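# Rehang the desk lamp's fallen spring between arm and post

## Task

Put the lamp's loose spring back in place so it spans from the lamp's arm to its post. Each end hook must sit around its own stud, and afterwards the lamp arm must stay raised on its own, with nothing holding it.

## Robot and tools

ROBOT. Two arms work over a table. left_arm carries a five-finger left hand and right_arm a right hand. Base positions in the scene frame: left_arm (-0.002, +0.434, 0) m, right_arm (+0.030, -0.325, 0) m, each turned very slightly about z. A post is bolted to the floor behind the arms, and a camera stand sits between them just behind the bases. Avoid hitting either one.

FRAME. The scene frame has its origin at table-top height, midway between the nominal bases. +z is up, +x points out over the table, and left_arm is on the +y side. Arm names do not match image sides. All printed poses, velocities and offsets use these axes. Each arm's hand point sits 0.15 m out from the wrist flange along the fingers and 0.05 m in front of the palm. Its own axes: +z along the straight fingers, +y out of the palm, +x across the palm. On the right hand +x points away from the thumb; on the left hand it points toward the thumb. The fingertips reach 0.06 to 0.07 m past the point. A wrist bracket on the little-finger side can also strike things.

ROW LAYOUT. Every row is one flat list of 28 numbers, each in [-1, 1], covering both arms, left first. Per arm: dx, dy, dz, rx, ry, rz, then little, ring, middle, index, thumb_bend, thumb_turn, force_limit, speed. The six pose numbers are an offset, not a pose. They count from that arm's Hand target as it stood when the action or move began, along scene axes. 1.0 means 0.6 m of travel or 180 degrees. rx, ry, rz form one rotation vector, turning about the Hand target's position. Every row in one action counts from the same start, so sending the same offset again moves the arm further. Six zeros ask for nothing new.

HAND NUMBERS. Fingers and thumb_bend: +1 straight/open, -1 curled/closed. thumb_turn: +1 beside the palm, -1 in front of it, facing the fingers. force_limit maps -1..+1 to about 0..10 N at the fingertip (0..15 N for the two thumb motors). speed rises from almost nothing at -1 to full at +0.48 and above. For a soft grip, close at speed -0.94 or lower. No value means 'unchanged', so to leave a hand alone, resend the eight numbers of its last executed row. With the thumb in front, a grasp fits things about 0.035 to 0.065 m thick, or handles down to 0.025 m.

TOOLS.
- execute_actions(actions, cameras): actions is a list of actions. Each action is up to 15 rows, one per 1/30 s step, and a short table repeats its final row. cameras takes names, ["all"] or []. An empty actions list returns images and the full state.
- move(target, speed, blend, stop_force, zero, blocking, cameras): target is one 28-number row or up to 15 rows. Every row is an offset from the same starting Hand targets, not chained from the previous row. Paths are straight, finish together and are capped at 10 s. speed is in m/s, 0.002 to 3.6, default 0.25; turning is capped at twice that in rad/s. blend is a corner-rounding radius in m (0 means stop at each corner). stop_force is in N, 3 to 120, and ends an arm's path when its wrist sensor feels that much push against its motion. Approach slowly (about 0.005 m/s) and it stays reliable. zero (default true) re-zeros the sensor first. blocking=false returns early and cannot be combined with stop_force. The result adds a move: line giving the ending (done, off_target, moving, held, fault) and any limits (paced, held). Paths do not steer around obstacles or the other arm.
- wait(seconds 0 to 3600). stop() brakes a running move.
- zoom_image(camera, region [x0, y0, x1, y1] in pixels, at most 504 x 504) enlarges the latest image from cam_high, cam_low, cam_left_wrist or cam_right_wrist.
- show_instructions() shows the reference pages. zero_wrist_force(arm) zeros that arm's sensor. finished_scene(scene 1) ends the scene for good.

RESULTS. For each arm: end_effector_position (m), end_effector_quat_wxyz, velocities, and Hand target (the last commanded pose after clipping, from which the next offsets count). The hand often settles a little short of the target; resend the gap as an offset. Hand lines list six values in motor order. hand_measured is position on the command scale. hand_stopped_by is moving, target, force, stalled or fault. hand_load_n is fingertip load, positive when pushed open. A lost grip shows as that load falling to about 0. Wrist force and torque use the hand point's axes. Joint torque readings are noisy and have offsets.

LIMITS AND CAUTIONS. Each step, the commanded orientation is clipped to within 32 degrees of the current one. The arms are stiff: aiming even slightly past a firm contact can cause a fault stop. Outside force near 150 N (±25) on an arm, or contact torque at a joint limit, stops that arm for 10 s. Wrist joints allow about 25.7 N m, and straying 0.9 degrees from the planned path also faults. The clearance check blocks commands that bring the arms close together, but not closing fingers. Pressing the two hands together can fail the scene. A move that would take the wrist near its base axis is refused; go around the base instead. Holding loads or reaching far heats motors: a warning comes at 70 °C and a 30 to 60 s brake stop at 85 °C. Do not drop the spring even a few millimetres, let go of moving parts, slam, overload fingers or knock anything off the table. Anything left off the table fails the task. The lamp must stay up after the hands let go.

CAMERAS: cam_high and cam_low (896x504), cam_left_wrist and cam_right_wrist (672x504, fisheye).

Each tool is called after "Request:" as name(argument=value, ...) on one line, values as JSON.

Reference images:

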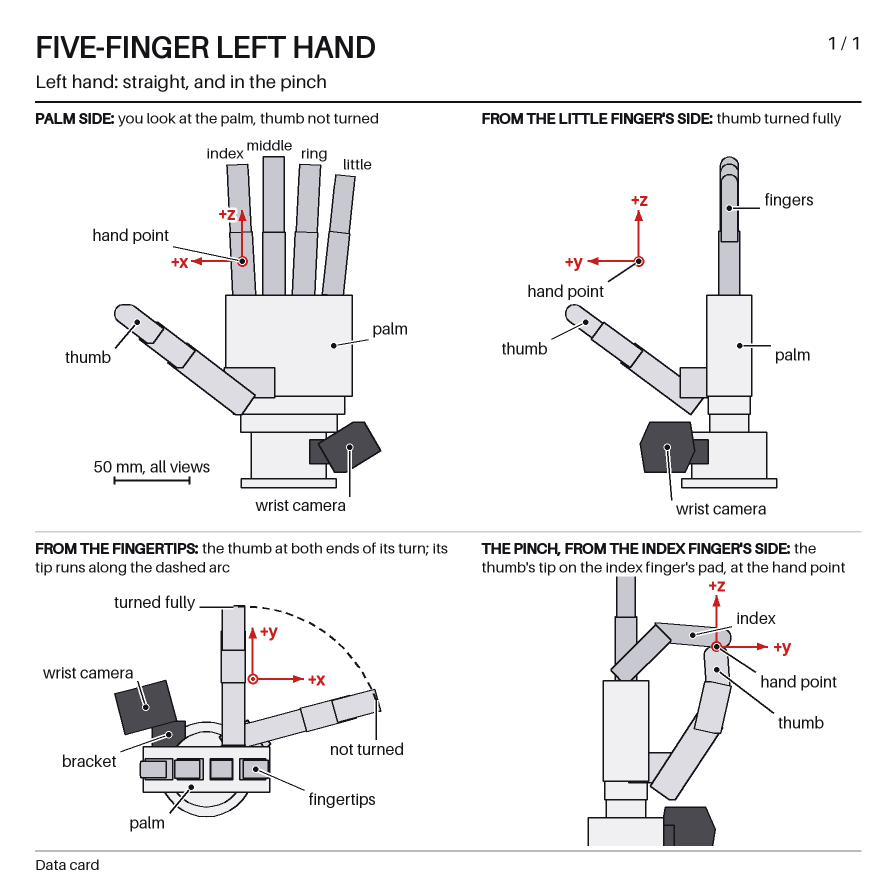

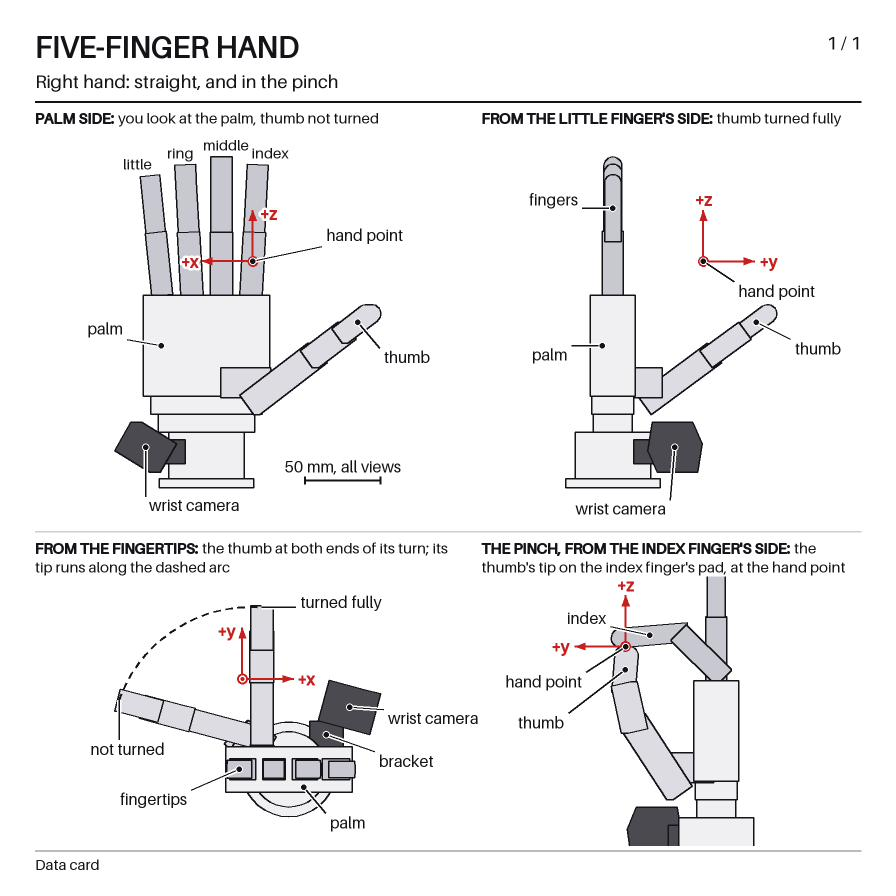

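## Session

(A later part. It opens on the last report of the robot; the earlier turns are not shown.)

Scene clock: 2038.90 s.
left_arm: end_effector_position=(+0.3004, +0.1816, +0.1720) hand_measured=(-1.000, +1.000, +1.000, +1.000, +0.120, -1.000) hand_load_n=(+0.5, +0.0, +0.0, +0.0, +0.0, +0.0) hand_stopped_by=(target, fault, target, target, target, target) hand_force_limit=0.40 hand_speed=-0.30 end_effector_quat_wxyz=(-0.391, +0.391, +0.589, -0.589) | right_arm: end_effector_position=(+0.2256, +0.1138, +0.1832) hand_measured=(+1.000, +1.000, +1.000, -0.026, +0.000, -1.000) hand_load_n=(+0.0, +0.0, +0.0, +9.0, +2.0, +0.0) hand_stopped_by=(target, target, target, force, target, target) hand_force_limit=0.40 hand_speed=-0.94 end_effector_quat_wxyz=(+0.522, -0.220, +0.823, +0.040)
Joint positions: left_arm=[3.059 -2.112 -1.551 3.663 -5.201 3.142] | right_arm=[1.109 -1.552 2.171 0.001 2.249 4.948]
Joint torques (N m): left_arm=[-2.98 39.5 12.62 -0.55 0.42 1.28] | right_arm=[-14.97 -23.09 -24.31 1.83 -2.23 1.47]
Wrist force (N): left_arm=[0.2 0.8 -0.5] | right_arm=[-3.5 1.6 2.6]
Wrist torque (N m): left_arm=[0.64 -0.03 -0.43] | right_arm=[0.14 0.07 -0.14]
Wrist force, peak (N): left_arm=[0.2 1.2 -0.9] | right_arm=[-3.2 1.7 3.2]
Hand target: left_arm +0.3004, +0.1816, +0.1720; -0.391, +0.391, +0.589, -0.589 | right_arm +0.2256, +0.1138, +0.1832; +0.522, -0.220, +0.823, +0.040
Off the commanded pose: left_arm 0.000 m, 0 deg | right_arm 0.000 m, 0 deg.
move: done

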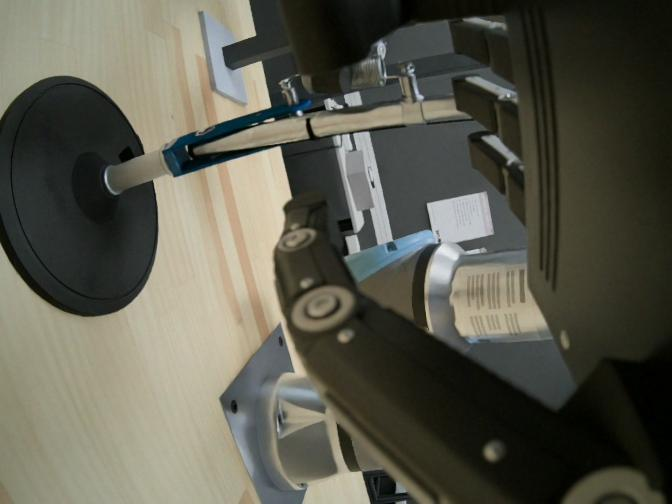

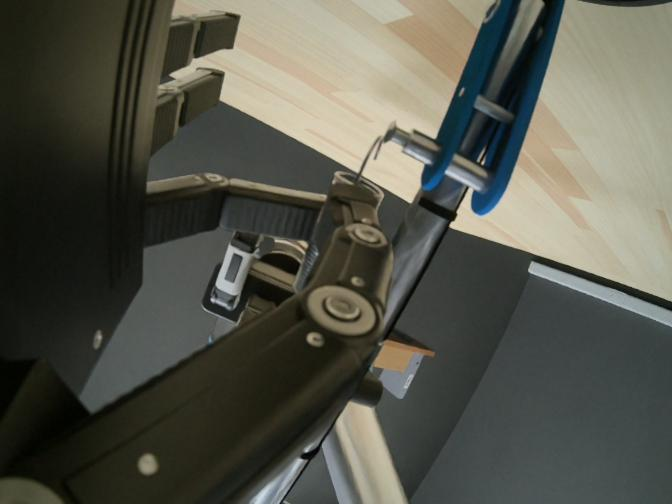

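Request:
move(target=[0,0,0,0,0,0,-1,1,1,1,0.12,-1,0.4,-0.3,-0.00577,-0.00244,0.00267,-0.01545,0.03659,0,1,1,1,-0.3,0.0,-1,0.4,-0.94], speed=0.02, cameras=["cam_left_wrist","cam_right_wrist"])

Request:
zoom_image(camera="cam_left_wrist", region=[260, 30, 430, 110])

Request:
zoom_image(camera="cam_right_wrist", region=[320, 90, 440, 210])

Scene clock: 2052.63 s.
left_arm: end_effector_position=(+0.3004, +0.1816, +0.1720) hand_measured=(-1.000, +1.000, +1.000, +1.000, +0.120, -1.000) hand_load_n=(+0.0, +0.0, +0.0, +0.0, +0.0, +0.0) hand_stopped_by=(target, fault, target, target, target, target) hand_force_limit=0.40 hand_speed=-0.30 end_effector_quat_wxyz=(-0.391, +0.391, +0.589, -0.589) | right_arm: end_effector_position=(+0.2222, +0.1123, +0.1848) hand_measured=(+1.000, +1.000, +1.000, -0.026, +0.000, -1.000) hand_load_n=(+0.0, +0.0, +0.0, +8.5, +2.0, +0.0) hand_stopped_by=(target, target, target, force, target, target) hand_force_limit=0.40 hand_speed=-0.94 end_effector_quat_wxyz=(+0.468, -0.230, +0.853, +0.032)
Joint positions: left_arm=[3.059 -2.112 -1.551 3.663 -5.201 3.142] | right_arm=[1.085 -1.552 2.103 0.199 2.179 5.007]
Joint torques (N m): left_arm=[-2.28 39.7 12.29 -0.57 0.52 1.43] | right_arm=[-14.86 -9.31 -25.96 2.66 -2.05 1.58]
Wrist force (N): left_arm=[-0.3 0.9 -0.5] | right_arm=[-2.0 1.2 3.0]
Wrist torque (N m): left_arm=[0.63 0.04 -0.46] | right_arm=[0.07 -0.08 -0.09]
Wrist force, peak (N): left_arm=[0.6 0.9 -0.8] | right_arm=[-6.7 1.1 2.1]
Hand target: left_arm +0.3004, +0.1816, +0.1720; -0.391, +0.391, +0.589, -0.589 | right_arm +0.2222, +0.1123, +0.1848; +0.468, -0.230, +0.853, +0.032
Off the commanded pose: left_arm 0.000 m, 0 deg | right_arm 0.000 m, 0 deg.
move: done

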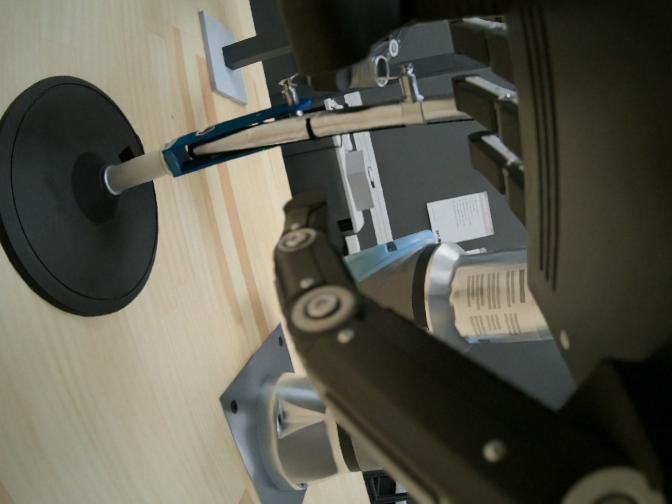

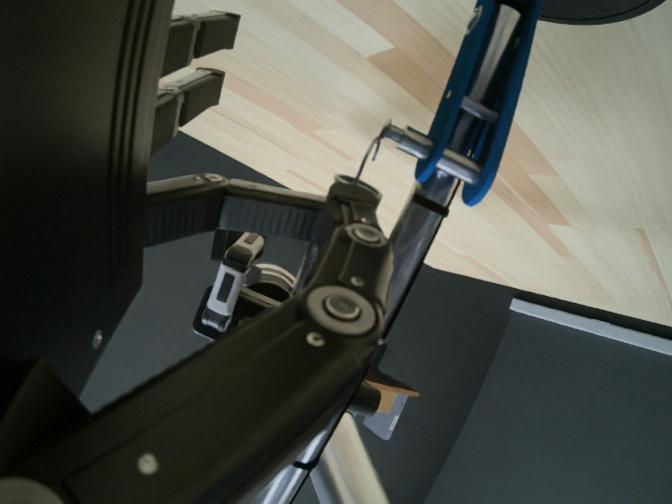

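Scaled by 2.965 from the camera's image (finer frame: 960x720).

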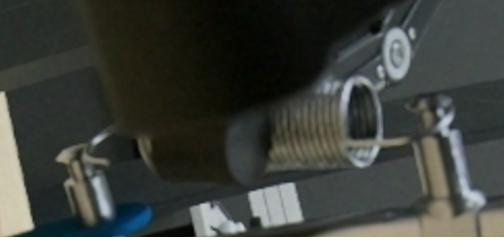

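Scaled by 4.200 from the camera's image (finer frame: 960x720).

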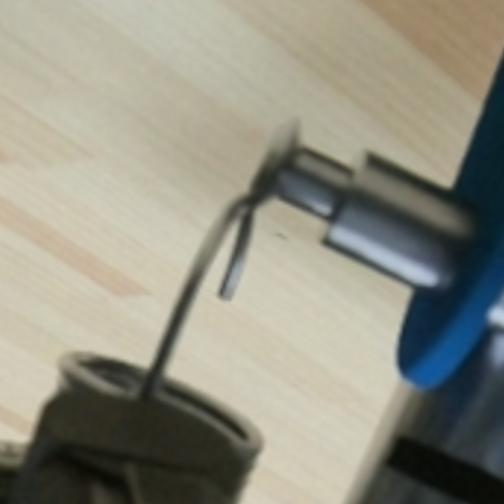

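Request:
zoom_image(camera="cam_left_wrist", region=[380, 50, 430, 100])

Request:
zoom_image(camera="cam_left_wrist", region=[265, 60, 315, 110])

Scaled by 10.080 from the camera's image (finer frame: 960x720).

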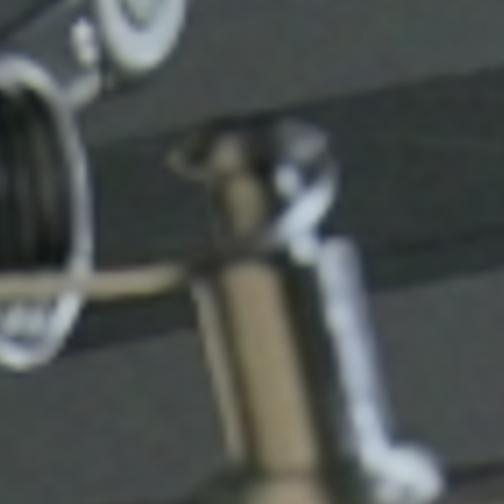

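Scaled by 10.080 from the camera's image (finer frame: 960x720).

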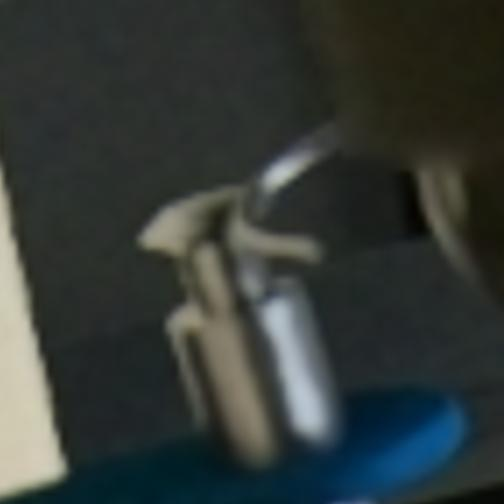

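Request:
move(target=[0,0,0,0,0,0,-1,1,1,1,0.12,-1,0.4,-0.3,-0.00477,-0.00382,0.00343,-0.01545,0.03659,0,1,1,1,-0.3,0.0,-1,0.4,-0.94], speed=0.02, cameras=["cam_left_wrist","cam_right_wrist"])

Request:
zoom_image(camera="cam_left_wrist", region=[265, 60, 315, 110])

Request:
zoom_image(camera="cam_left_wrist", region=[360, 30, 440, 110])

Request:
zoom_image(camera="cam_right_wrist", region=[320, 90, 440, 210])

Scene clock: 2065.70 s.
left_arm: end_effector_position=(+0.3004, +0.1816, +0.1720) hand_measured=(-1.000, +1.000, +1.000, +1.000, +0.120, -1.000) hand_load_n=(+0.0, +0.0, +0.0, +0.0, +0.0, +0.0) hand_stopped_by=(target, fault, target, target, target, target) hand_force_limit=0.40 hand_speed=-0.30 end_effector_quat_wxyz=(-0.391, +0.391, +0.589, -0.589) | right_arm: end_effector_position=(+0.2193, +0.1100, +0.1868) hand_measured=(+1.000, +1.000, +1.000, -0.026, +0.000, -1.000) hand_load_n=(+0.0, +0.0, +0.0, +8.5, +2.0, +2.0) hand_stopped_by=(target, target, target, force, target, target) hand_force_limit=0.40 hand_speed=-0.94 end_effector_quat_wxyz=(+0.413, -0.239, +0.879, +0.025)
Joint positions: left_arm=[3.059 -2.112 -1.551 3.663 -5.201 3.142] | right_arm=[1.051 -1.548 2.039 0.375 2.099 5.042]
Joint torques (N m): left_arm=[-2.02 39.4 11.98 -0.56 0.81 1.44] | right_arm=[-14.08 -8.59 -22.37 3.26 -2.41 1.25]
Wrist force (N): left_arm=[0.1 0.2 0.0] | right_arm=[-6.4 1.3 2.1]
Wrist torque (N m): left_arm=[0.54 -0.01 -0.42] | right_arm=[0.15 0.08 -0.11]
Wrist force, peak (N): left_arm=[0.2 1.2 -0.4] | right_arm=[-6.6 1.7 2.6]
Hand target: left_arm +0.3004, +0.1816, +0.1720; -0.391, +0.391, +0.589, -0.589 | right_arm +0.2193, +0.1100, +0.1868; +0.413, -0.239, +0.879, +0.025
Off the commanded pose: left_arm 0.000 m, 0 deg | right_arm 0.000 m, 0 deg.
move: done

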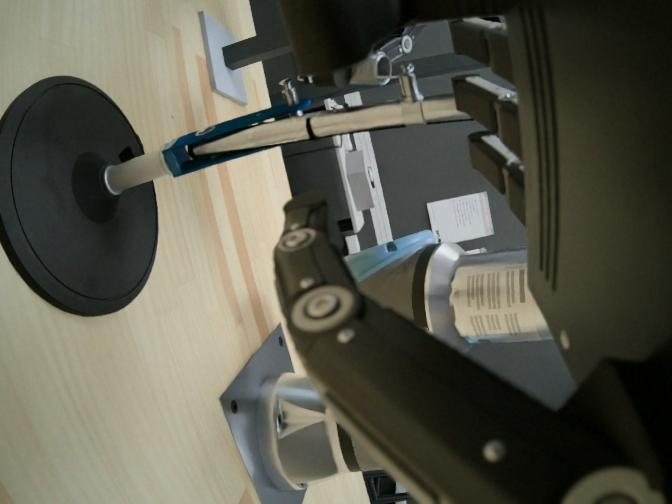

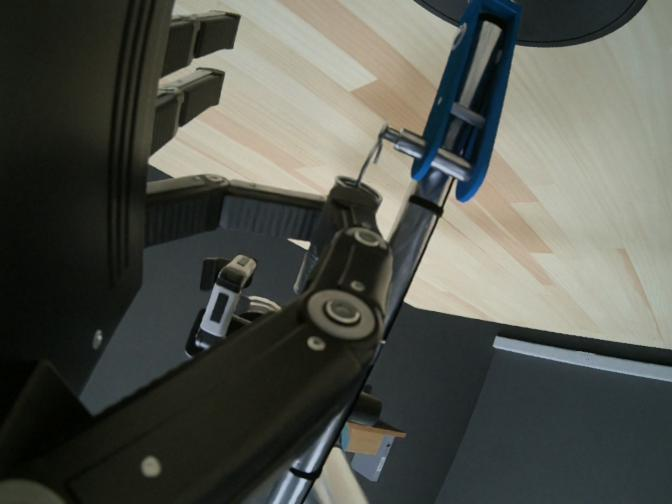

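Scaled by 10.080 from the camera's image (finer frame: 960x720).

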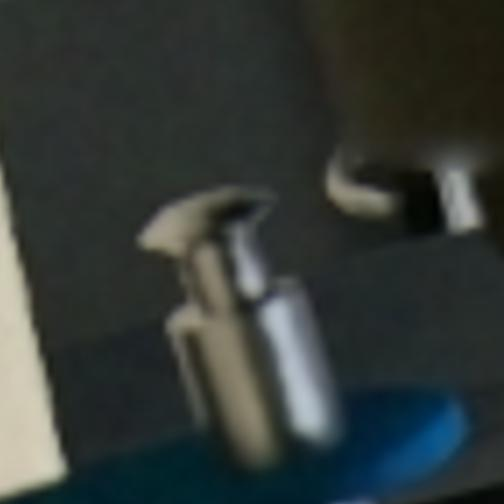

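Scaled by 6.300 from the camera's image (finer frame: 960x720).

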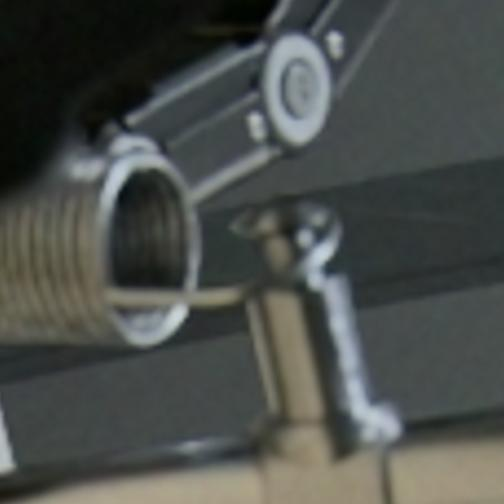

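Scaled by 4.200 from the camera's image (finer frame: 960x720).

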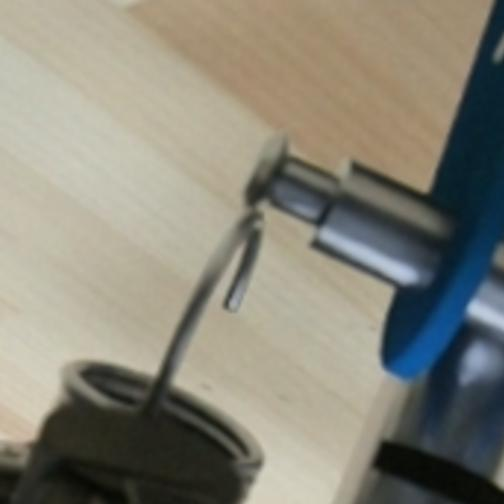

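Request:
move(target=[0,0,0,0,0,0,-1,1,1,1,0.12,-1,0.4,-0.3,-0.00498,-0.00211,0.00413,-0.01545,0.03659,0,1,1,1,-0.3,0.0,-1,0.4,-0.94], speed=0.02, cameras=["cam_left_wrist","cam_right_wrist"])

Request:
zoom_image(camera="cam_left_wrist", region=[265, 50, 325, 110])

Request:
zoom_image(camera="cam_left_wrist", region=[360, 30, 440, 110])

Request:
zoom_image(camera="cam_right_wrist", region=[320, 90, 440, 210])

Scene clock: 2072.90 s.
left_arm: end_effector_position=(+0.3004, +0.1816, +0.1720) hand_measured=(-1.000, +1.000, +1.000, +1.000, +0.120, -1.000) hand_load_n=(+0.0, +0.0, +0.0, +0.0, +0.0, +0.0) hand_stopped_by=(target, fault, target, target, target, target) hand_force_limit=0.40 hand_speed=-0.30 end_effector_quat_wxyz=(-0.391, +0.391, +0.589, -0.589) | right_arm: end_effector_position=(+0.2163, +0.1088, +0.1893) hand_measured=(+1.000, +1.000, +1.000, -0.026, +0.000, -1.000) hand_load_n=(+0.0, +0.0, +0.0, +9.0, +2.0, +2.0) hand_stopped_by=(target, target, target, force, target, target) hand_force_limit=0.40 hand_speed=-0.94 end_effector_quat_wxyz=(+0.356, -0.247, +0.901, +0.017)
Joint positions: left_arm=[3.059 -2.112 -1.551 3.663 -5.201 3.142] | right_arm=[1.015 -1.533 1.972 0.536 2.018 5.061]
Joint torques (N m): left_arm=[-2.33 39.07 12.88 -0.56 0.92 1.44] | right_arm=[-13.93 -9.4 -23.32 3.37 -2.2 1.17]
Wrist force (N): left_arm=[0.1 0.9 0.0] | right_arm=[-6.7 1.4 2.6]
Wrist torque (N m): left_arm=[0.61 -0.01 -0.44] | right_arm=[0.13 0.10 -0.11]
Wrist force, peak (N): left_arm=[0.3 1.4 -0.2] | right_arm=[-6.9 1.5 2.6]
Hand target: left_arm +0.3004, +0.1816, +0.1720; -0.391, +0.391, +0.589, -0.589 | right_arm +0.2163, +0.1088, +0.1893; +0.356, -0.247, +0.901, +0.017
Off the commanded pose: left_arm 0.000 m, 0 deg | right_arm 0.000 m, 0 deg.
move: done

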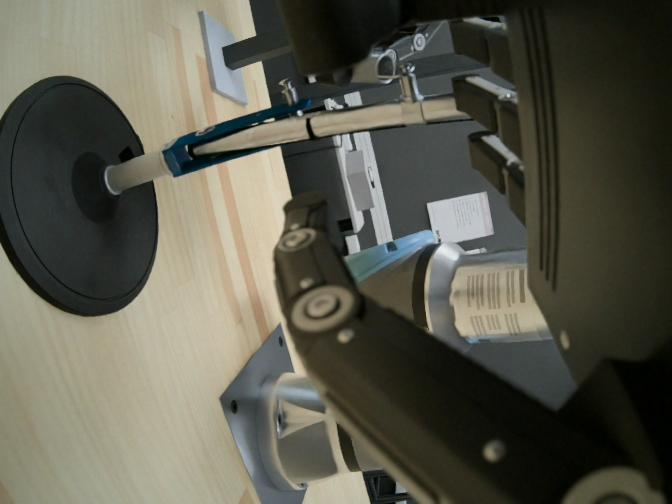

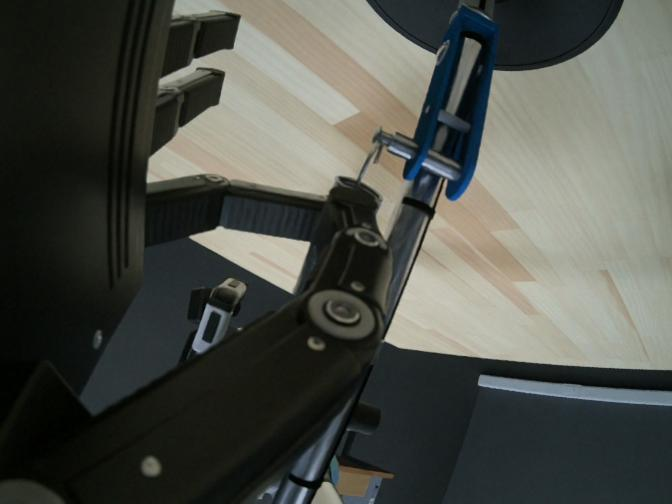

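Scaled by 8.400 from the camera's image (finer frame: 960x720).

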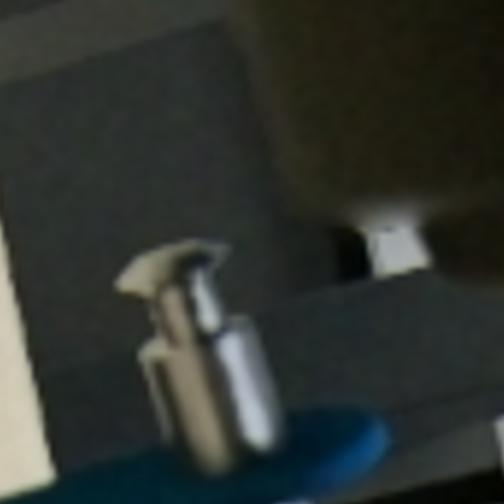

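Scaled by 6.300 from the camera's image (finer frame: 960x720).

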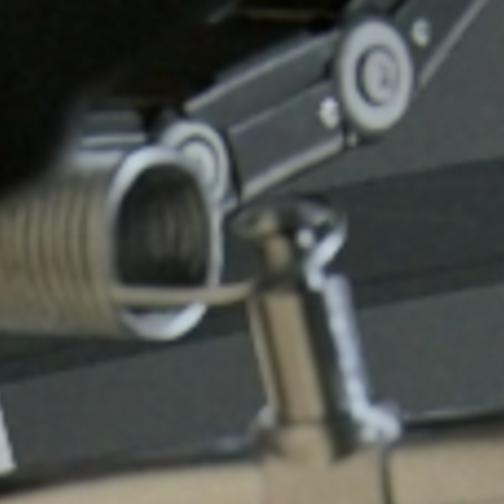

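Scaled by 4.200 from the camera's image (finer frame: 960x720).

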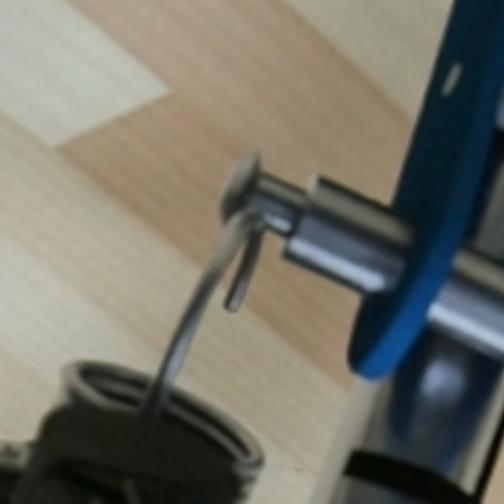

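Request:
move(target=[0,0,0,0,0,0,-1,1,1,1,0.12,-1,0.4,-0.3,0.00215,-0.00407,0.00072,-0.01415,-0.00598,0.00838,1,1,1,-0.3,0.0,-1,0.4,-0.94], speed=0.015, cameras=["cam_left_wrist","cam_right_wrist"])

Request:
zoom_image(camera="cam_left_wrist", region=[265, 50, 325, 110])

Request:
zoom_image(camera="cam_left_wrist", region=[360, 30, 440, 110])

Request:
zoom_image(camera="cam_right_wrist", region=[320, 90, 440, 210])

Scene clock: 2081.57 s.
left_arm: end_effector_position=(+0.3004, +0.1816, +0.1720) hand_measured=(-1.000, +1.000, +1.000, +1.000, +0.120, -1.000) hand_load_n=(+0.0, +0.0, +0.0, +0.0, +0.0, +0.0) hand_stopped_by=(target, fault, target, target, target, target) hand_force_limit=0.40 hand_speed=-0.30 end_effector_quat_wxyz=(-0.391, +0.391, +0.589, -0.589) | right_arm: end_effector_position=(+0.2176, +0.1063, +0.1897) hand_measured=(+1.000, +1.000, +1.000, -0.026, +0.000, -1.000) hand_load_n=(+0.0, +0.0, +0.0, +7.5, +1.5, +1.0) hand_stopped_by=(target, target, target, force, target, target) hand_force_limit=0.40 hand_speed=-0.94 end_effector_quat_wxyz=(+0.358, -0.267, +0.895, +0.000)
Joint positions: left_arm=[3.059 -2.112 -1.551 3.663 -5.201 3.142] | right_arm=[1.015 -1.531 1.963 0.549 2.035 5.012]
Joint torques (N m): left_arm=[-1.86 39.32 12.84 -0.57 0.91 1.47] | right_arm=[-13.82 -10.54 -24.68 2.85 2.96 -1.88]
Wrist force (N): left_arm=[0.3 0.7 0.0] | right_arm=[-3.6 1.7 2.4]
Wrist torque (N m): left_arm=[0.60 -0.04 -0.43] | right_arm=[0.18 -0.01 0.07]
Wrist force, peak (N): left_arm=[0.6 1.1 -0.2] | right_arm=[-7.1 1.4 2.6]
Hand target: left_arm +0.3004, +0.1816, +0.1720; -0.391, +0.391, +0.589, -0.589 | right_arm +0.2176, +0.1063, +0.1897; +0.358, -0.267, +0.895, +0.000
Off the commanded pose: left_arm 0.000 m, 0 deg | right_arm 0.000 m, 0 deg.
move: done

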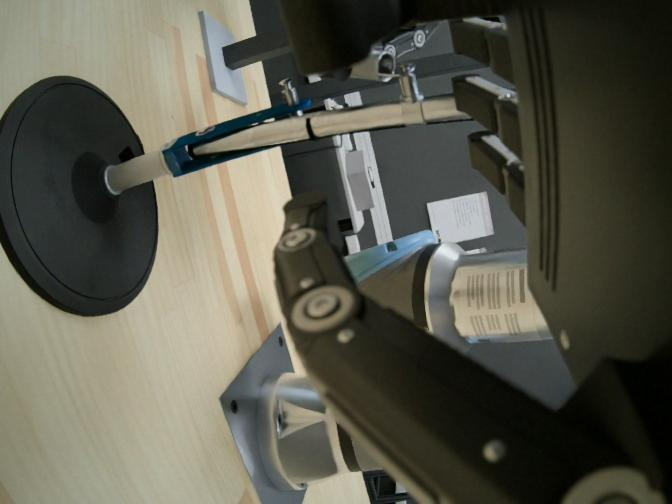

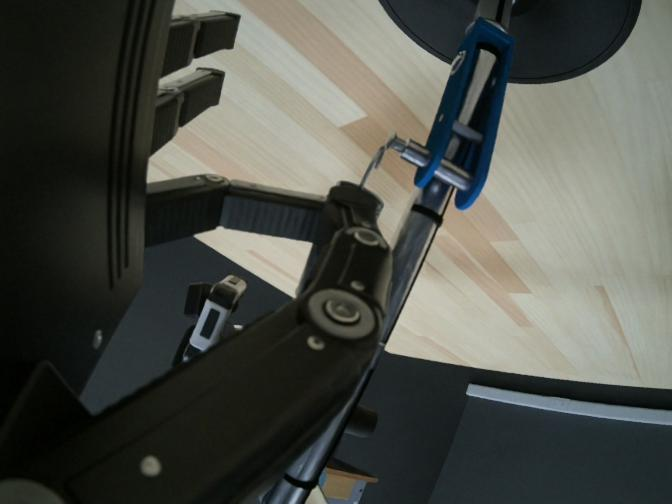

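Scaled by 8.400 from the camera's image (finer frame: 960x720).

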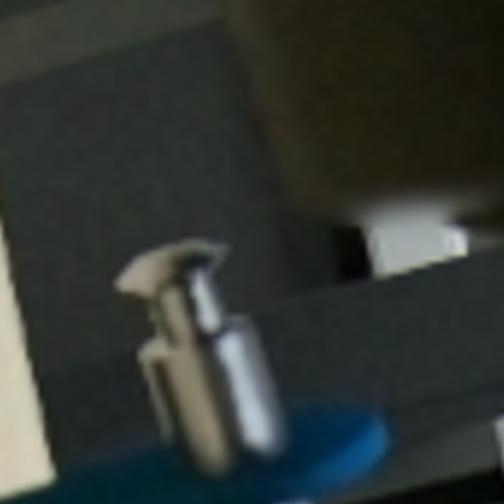

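Scaled by 6.300 from the camera's image (finer frame: 960x720).

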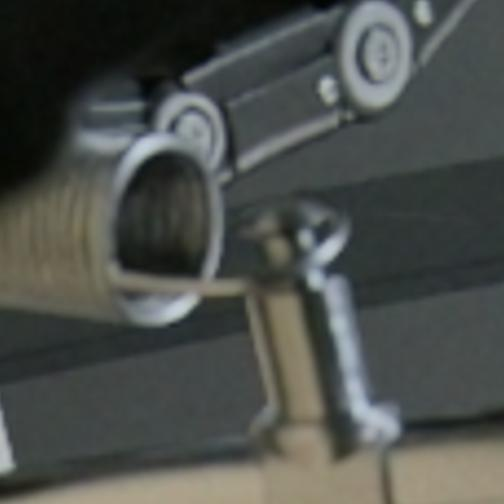

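Scaled by 4.200 from the camera's image (finer frame: 960x720).

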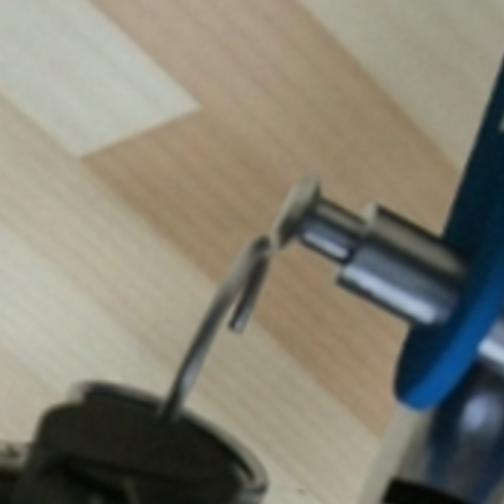

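Request:
move(target=[0,0,0,0,0,0,-1,1,1,1,0.12,-1,0.4,-0.3,0,0,0,0,0,0,1,1,1,-0.5,0.0,-1,0.9,-0.94], cameras=["cam_left_wrist","cam_right_wrist"])

Request:
zoom_image(camera="cam_right_wrist", region=[320, 90, 440, 210])

Scene clock: 2086.60 s.
left_arm: end_effector_position=(+0.3004, +0.1816, +0.1720) hand_measured=(-1.000, +1.000, +1.000, +1.000, +0.120, -1.000) hand_load_n=(+0.0, +0.0, +0.0, +0.0, +0.0, +0.0) hand_stopped_by=(target, fault, target, target, target, target) hand_force_limit=0.40 hand_speed=-0.30 end_effector_quat_wxyz=(-0.391, +0.391, +0.589, -0.589) | right_arm: end_effector_position=(+0.2176, +0.1063, +0.1897) hand_measured=(+1.000, +1.000, +1.000, -0.036, +0.000, -1.000) hand_load_n=(+0.0, +0.0, +0.0, +11.0, +2.5, +0.5) hand_stopped_by=(target, target, target, force, target, target) hand_force_limit=0.90 hand_speed=-0.94 end_effector_quat_wxyz=(+0.358, -0.267, +0.895, +0.000)
Joint positions: left_arm=[3.059 -2.112 -1.551 3.663 -5.201 3.142] | right_arm=[1.015 -1.531 1.963 0.549 2.035 5.012]
Joint torques (N m): left_arm=[-1.83 38.97 12.51 -0.58 1.04 1.42] | right_arm=[-13.42 -10.5 -24.63 2.84 2.97 -1.97]
Wrist force (N): left_arm=[0.1 0.6 -0.4] | right_arm=[-3.6 1.8 2.6]
Wrist torque (N m): left_arm=[0.59 -0.02 -0.43] | right_arm=[0.18 -0.03 0.07]
Wrist force, peak (N): left_arm=[0.3 1.2 -0.5] | right_arm=[-3.7 1.7 2.8]
Hand target: left_arm +0.3004, +0.1816, +0.1720; -0.391, +0.391, +0.589, -0.589 | right_arm +0.2176, +0.1063, +0.1897; +0.358, -0.267, +0.895, +0.000
Off the commanded pose: left_arm 0.000 m, 0 deg | right_arm 0.000 m, 0 deg.
move: done

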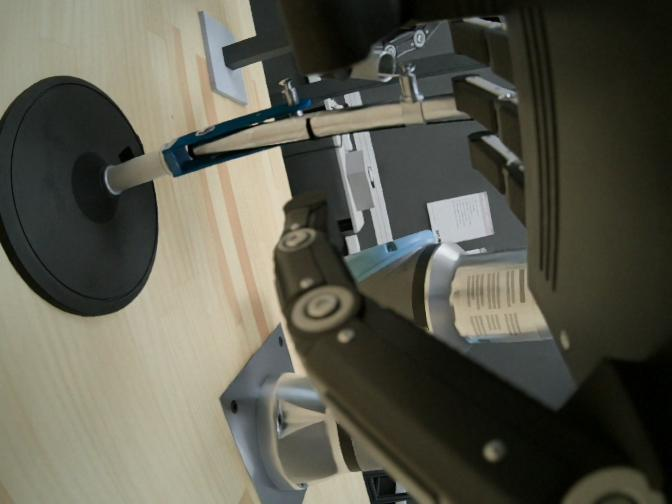

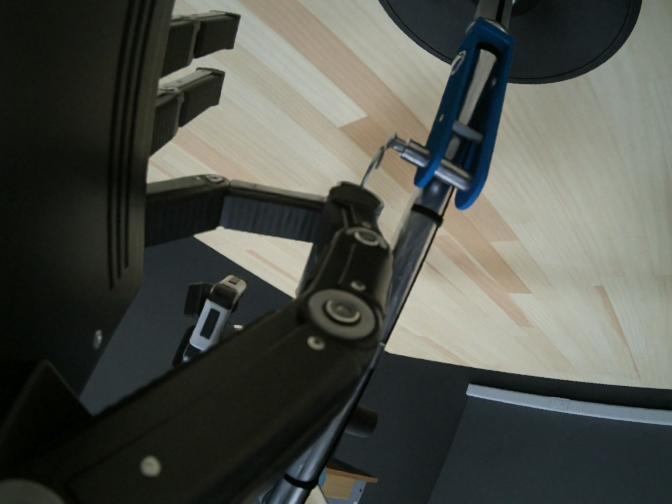

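Scaled by 4.200 from the camera's image (finer frame: 960x720).

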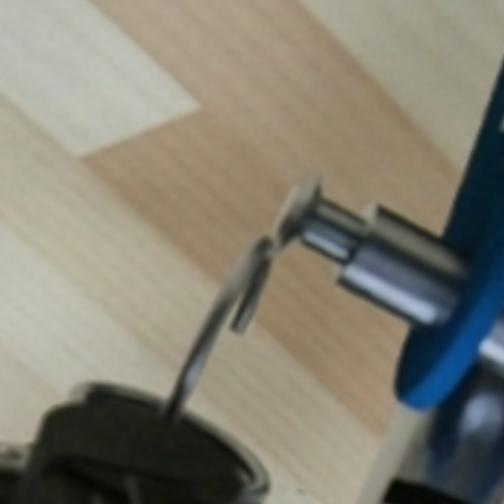

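Request:
move(target=[0,0,0,0,0,0,-1,1,1,1,0.12,-1,0.4,-0.3,-0.00082,-0.00215,-0.00293,0,0,0,1,1,1,-0.5,0.0,-1,0.9,-0.94], speed=0.01, cameras=["cam_left_wrist","cam_right_wrist"])

Request:
zoom_image(camera="cam_right_wrist", region=[320, 90, 440, 210])

Request:
zoom_image(camera="cam_left_wrist", region=[250, 30, 450, 120])

Scene clock: 2090.20 s.
left_arm: end_effector_position=(+0.3004, +0.1816, +0.1720) hand_measured=(-1.000, +1.000, +1.000, +1.000, +0.120, -1.000) hand_load_n=(+0.0, +0.0, +0.0, +0.0, +0.0, +0.0) hand_stopped_by=(target, fault, target, target, target, target) hand_force_limit=0.40 hand_speed=-0.30 end_effector_quat_wxyz=(-0.391, +0.391, +0.589, -0.589) | right_arm: end_effector_position=(+0.2171, +0.1051, +0.1880) hand_measured=(+1.000, +1.000, +1.000, -0.036, +0.000, -1.000) hand_load_n=(+0.0, +0.0, +0.0, +1.5, +0.0, +0.5) hand_stopped_by=(target, target, target, force, target, target) hand_force_limit=0.90 hand_speed=-0.94 end_effector_quat_wxyz=(+0.358, -0.267, +0.895, -0.001)
Joint positions: left_arm=[3.059 -2.112 -1.551 3.663 -5.201 3.142] | right_arm=[1.014 -1.532 1.97 0.544 2.035 5.011]
Joint torques (N m): left_arm=[-1.76 38.68 12.34 -0.62 1.01 1.43] | right_arm=[-13.86 -26.25 -7.08 0.28 -1.82 -1.78]
Wrist force (N): left_arm=[-0.1 0.6 -0.7] | right_arm=[-1.2 1.5 3.1]
Wrist torque (N m): left_arm=[0.60 0.01 -0.44] | right_arm=[0.11 -0.06 0.07]
Wrist force, peak (N): left_arm=[0.3 1.1 -0.4] | right_arm=[-5.5 1.6 2.6]
Hand target: left_arm +0.3004, +0.1816, +0.1720; -0.391, +0.391, +0.589, -0.589 | right_arm +0.2171, +0.1050, +0.1880; +0.358, -0.267, +0.895, +0.000
Off the commanded pose: left_arm 0.000 m, 0 deg | right_arm 0.000 m, 0 deg.
move: done

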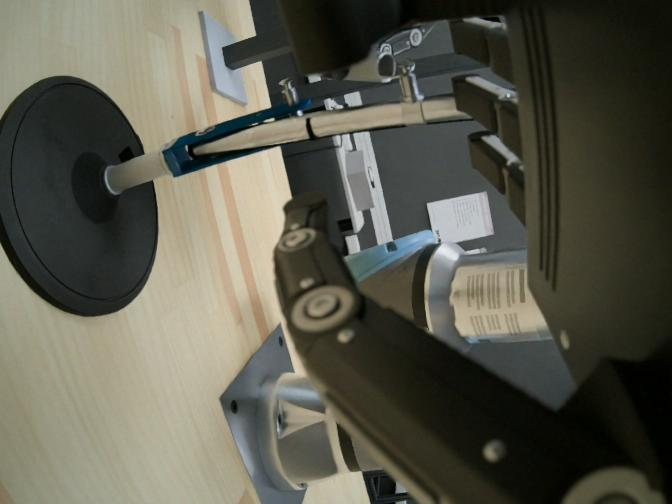

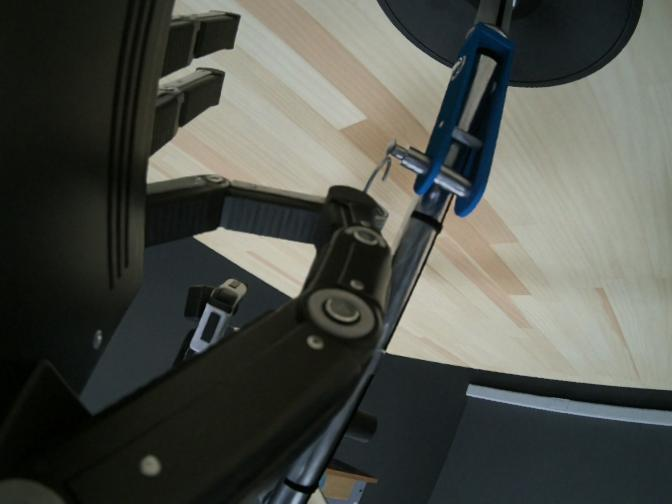

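Scaled by 4.200 from the camera's image (finer frame: 960x720).

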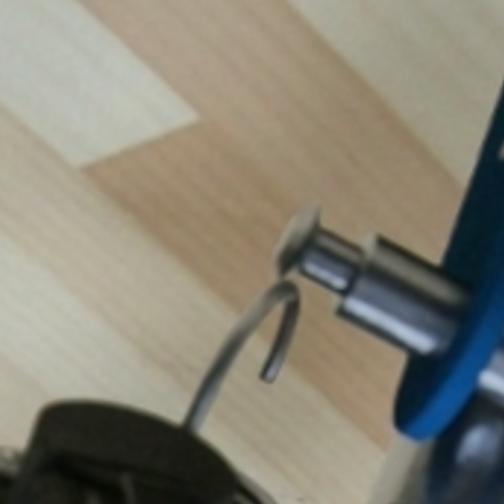

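Scaled by 2.520 from the camera's image (finer frame: 960x720).

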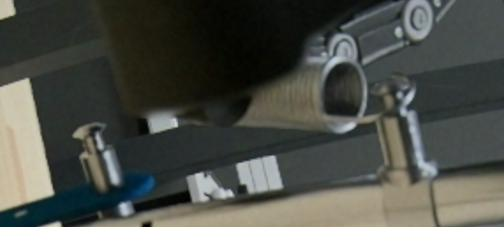

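Request:
move(target=[0,0,0,0,0,0,-1,1,1,1,0.12,-1,0.4,-0.3,0.02017,0.01717,-0.01,0.0772,-0.1393,-0.0047,1,1,1,-0.5,0.0,-1,0.9,-0.94], speed=0.02, cameras=["cam_left_wrist","cam_right_wrist"])

Request:
zoom_image(camera="cam_right_wrist", region=[240, 80, 440, 320])

Request:
zoom_image(camera="cam_left_wrist", region=[250, 0, 450, 140])

Scene clock: 2153.57 s.
left_arm: end_effector_position=(+0.3004, +0.1816, +0.1720) hand_measured=(-1.000, +1.000, +1.000, +1.000, +0.120, -1.000) hand_load_n=(+0.0, +0.0, +0.0, +0.0, +0.0, +0.5) hand_stopped_by=(target, fault, target, target, target, target) hand_force_limit=0.40 hand_speed=-0.30 end_effector_quat_wxyz=(-0.391, +0.391, +0.589, -0.589) | right_arm: end_effector_position=(+0.2268, +0.1133, +0.1832) hand_measured=(+1.000, +1.000, +1.000, -0.036, +0.000, -1.000) hand_load_n=(+0.0, +0.0, +0.0, +0.5, +0.0, +0.0) hand_stopped_by=(target, target, target, force, target, target) hand_force_limit=0.90 hand_speed=-0.94 end_effector_quat_wxyz=(+0.532, -0.222, +0.816, +0.037)
Joint positions: left_arm=[3.059 -2.112 -1.551 3.663 -5.201 3.142] | right_arm=[1.11 -1.554 2.183 -0.035 2.261 4.922]
Joint torques (N m): left_arm=[-0.96 38.86 12.96 -0.82 1.4 1.23] | right_arm=[14.29 -9.21 -5.92 -1.26 3.24 -1.4]
Wrist force (N): left_arm=[0.2 0.9 -0.4] | right_arm=[-0.4 1.3 2.6]
Wrist torque (N m): left_arm=[0.62 -0.02 -0.43] | right_arm=[0.08 -0.11 0.04]
Wrist force, peak (N): left_arm=[0.3 1.1 -0.6] | right_arm=[-0.5 1.5 3.3]
Hand target: left_arm +0.3004, +0.1816, +0.1720; -0.391, +0.391, +0.589, -0.589 | right_arm +0.2268, +0.1133, +0.1832; +0.532, -0.222, +0.816, +0.037 (not the last commanded pose)
Off the commanded pose: left_arm 0.000 m, 0 deg | right_arm 0.003 m, 6 deg.
move: off_target (right_arm; path cut at 10 s)

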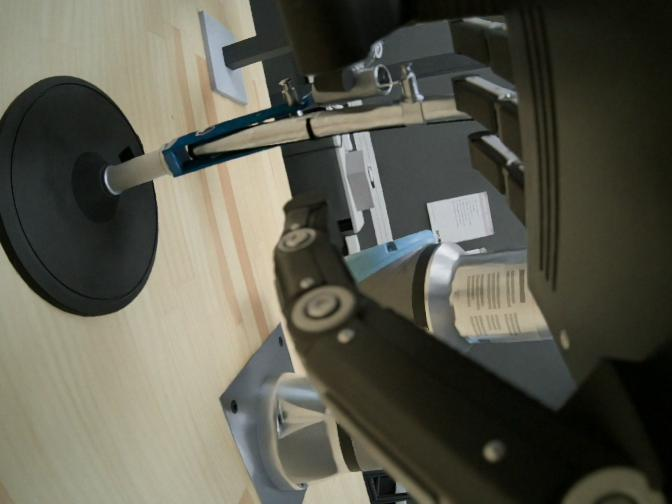

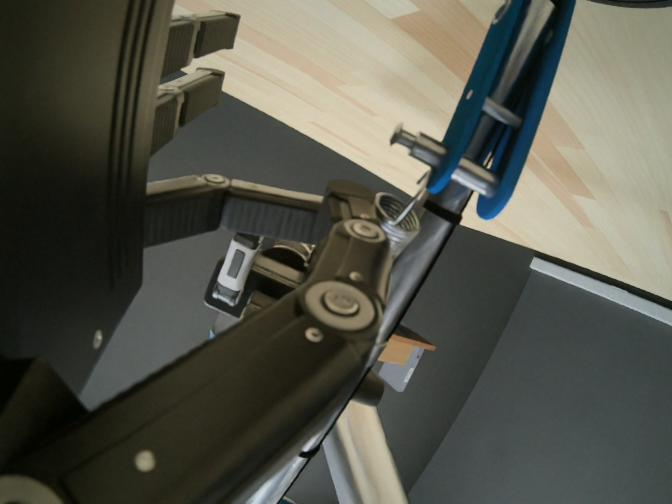

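Scaled by 2.100 from the camera's image (finer frame: 960x720).

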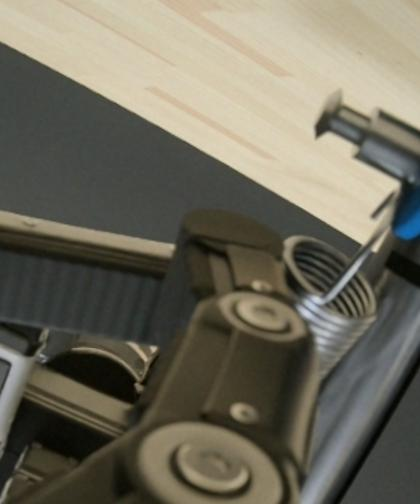

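Scaled by 2.520 from the camera's image (finer frame: 960x720).

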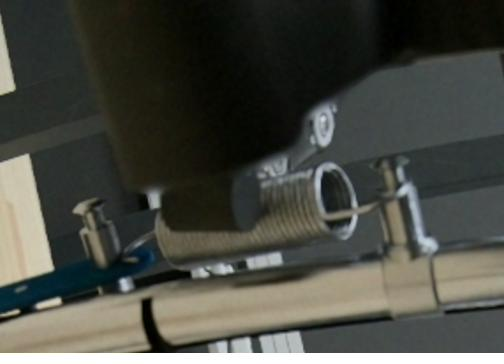

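Request:
move(target=[0,0,0,0,0,0,-1,1,1,1,0.12,-1,0.4,-0.3,0,0,0,0,0,0,1,1,1,0.2,0.0,-1,0.4,-0.7], speed=0.02, cameras=["cam_left_wrist","cam_right_wrist"])

Request:
zoom_image(camera="cam_right_wrist", region=[240, 80, 440, 320])

Request:
zoom_image(camera="cam_left_wrist", region=[250, 0, 450, 140])

Scene clock: 2157.33 s.
left_arm: end_effector_position=(+0.3004, +0.1816, +0.1720) hand_measured=(-1.000, +1.000, +1.000, +1.000, +0.120, -1.000) hand_load_n=(+0.0, +0.0, +0.0, +0.0, +0.0, +0.0) hand_stopped_by=(target, fault, target, target, target, target) hand_force_limit=0.40 hand_speed=-0.30 end_effector_quat_wxyz=(-0.391, +0.391, +0.589, -0.589) | right_arm: end_effector_position=(+0.2268, +0.1133, +0.1832) hand_measured=(+1.000, +1.000, +1.000, +0.200, +0.000, -1.000) hand_load_n=(+0.0, +0.0, +0.0, +0.0, +0.0, -0.5) hand_stopped_by=(target, target, target, target, target, target) hand_force_limit=0.40 hand_speed=-0.70 end_effector_quat_wxyz=(+0.532, -0.222, +0.816, +0.037)
Joint positions: left_arm=[3.059 -2.112 -1.551 3.663 -5.201 3.142] | right_arm=[1.11 -1.554 2.183 -0.036 2.261 4.922]
Joint torques (N m): left_arm=[-0.28 39.27 12.72 -0.73 1.48 1.21] | right_arm=[13.42 -9.77 -6.14 -0.88 3.07 -1.81]
Wrist force (N): left_arm=[0.2 0.4 -0.3] | right_arm=[-0.4 1.5 3.1]
Wrist torque (N m): left_arm=[0.60 -0.03 -0.41] | right_arm=[0.09 -0.13 0.06]
Wrist force, peak (N): left_arm=[0.5 1.0 -0.6] | right_arm=[-0.3 1.4 3.3]
Hand target: left_arm +0.3004, +0.1816, +0.1720; -0.391, +0.391, +0.589, -0.589 | right_arm +0.2268, +0.1133, +0.1832; +0.532, -0.222, +0.816, +0.037
Off the commanded pose: left_arm 0.000 m, 0 deg | right_arm 0.000 m, 0 deg.
move: done

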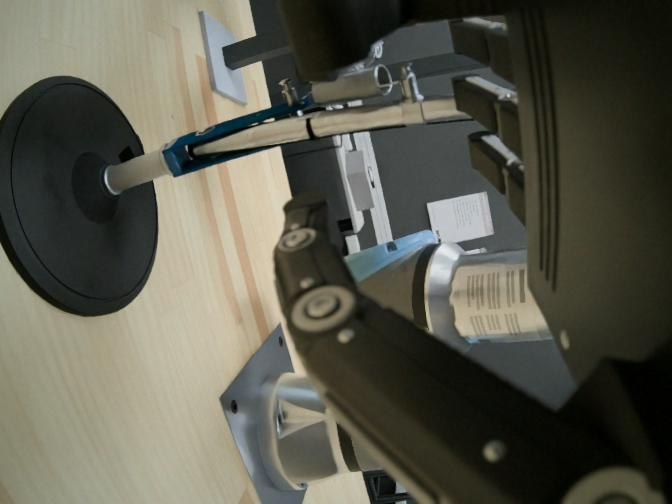

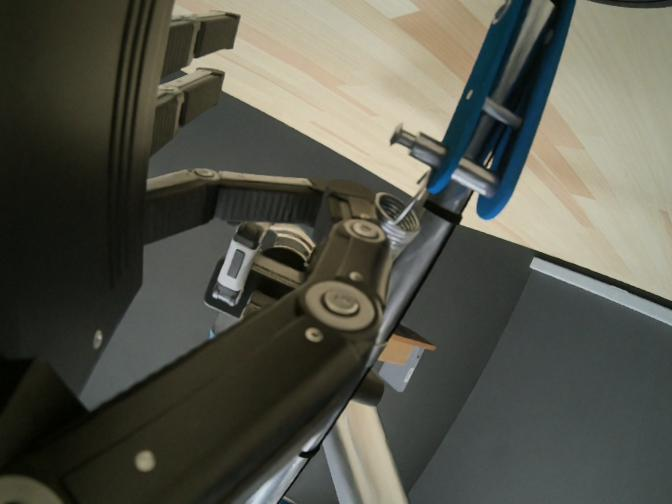

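Scaled by 2.100 from the camera's image (finer frame: 960x720).

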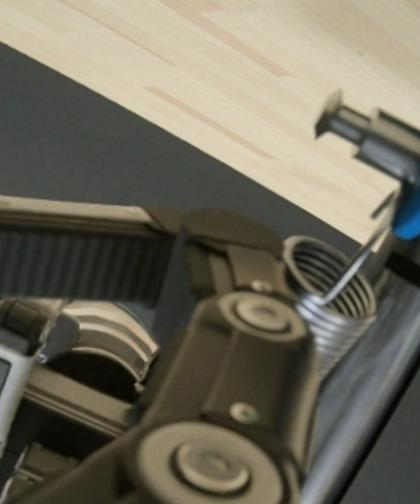

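Scaled by 2.520 from the camera's image (finer frame: 960x720).

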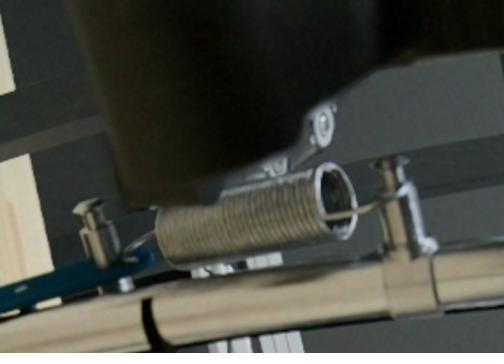

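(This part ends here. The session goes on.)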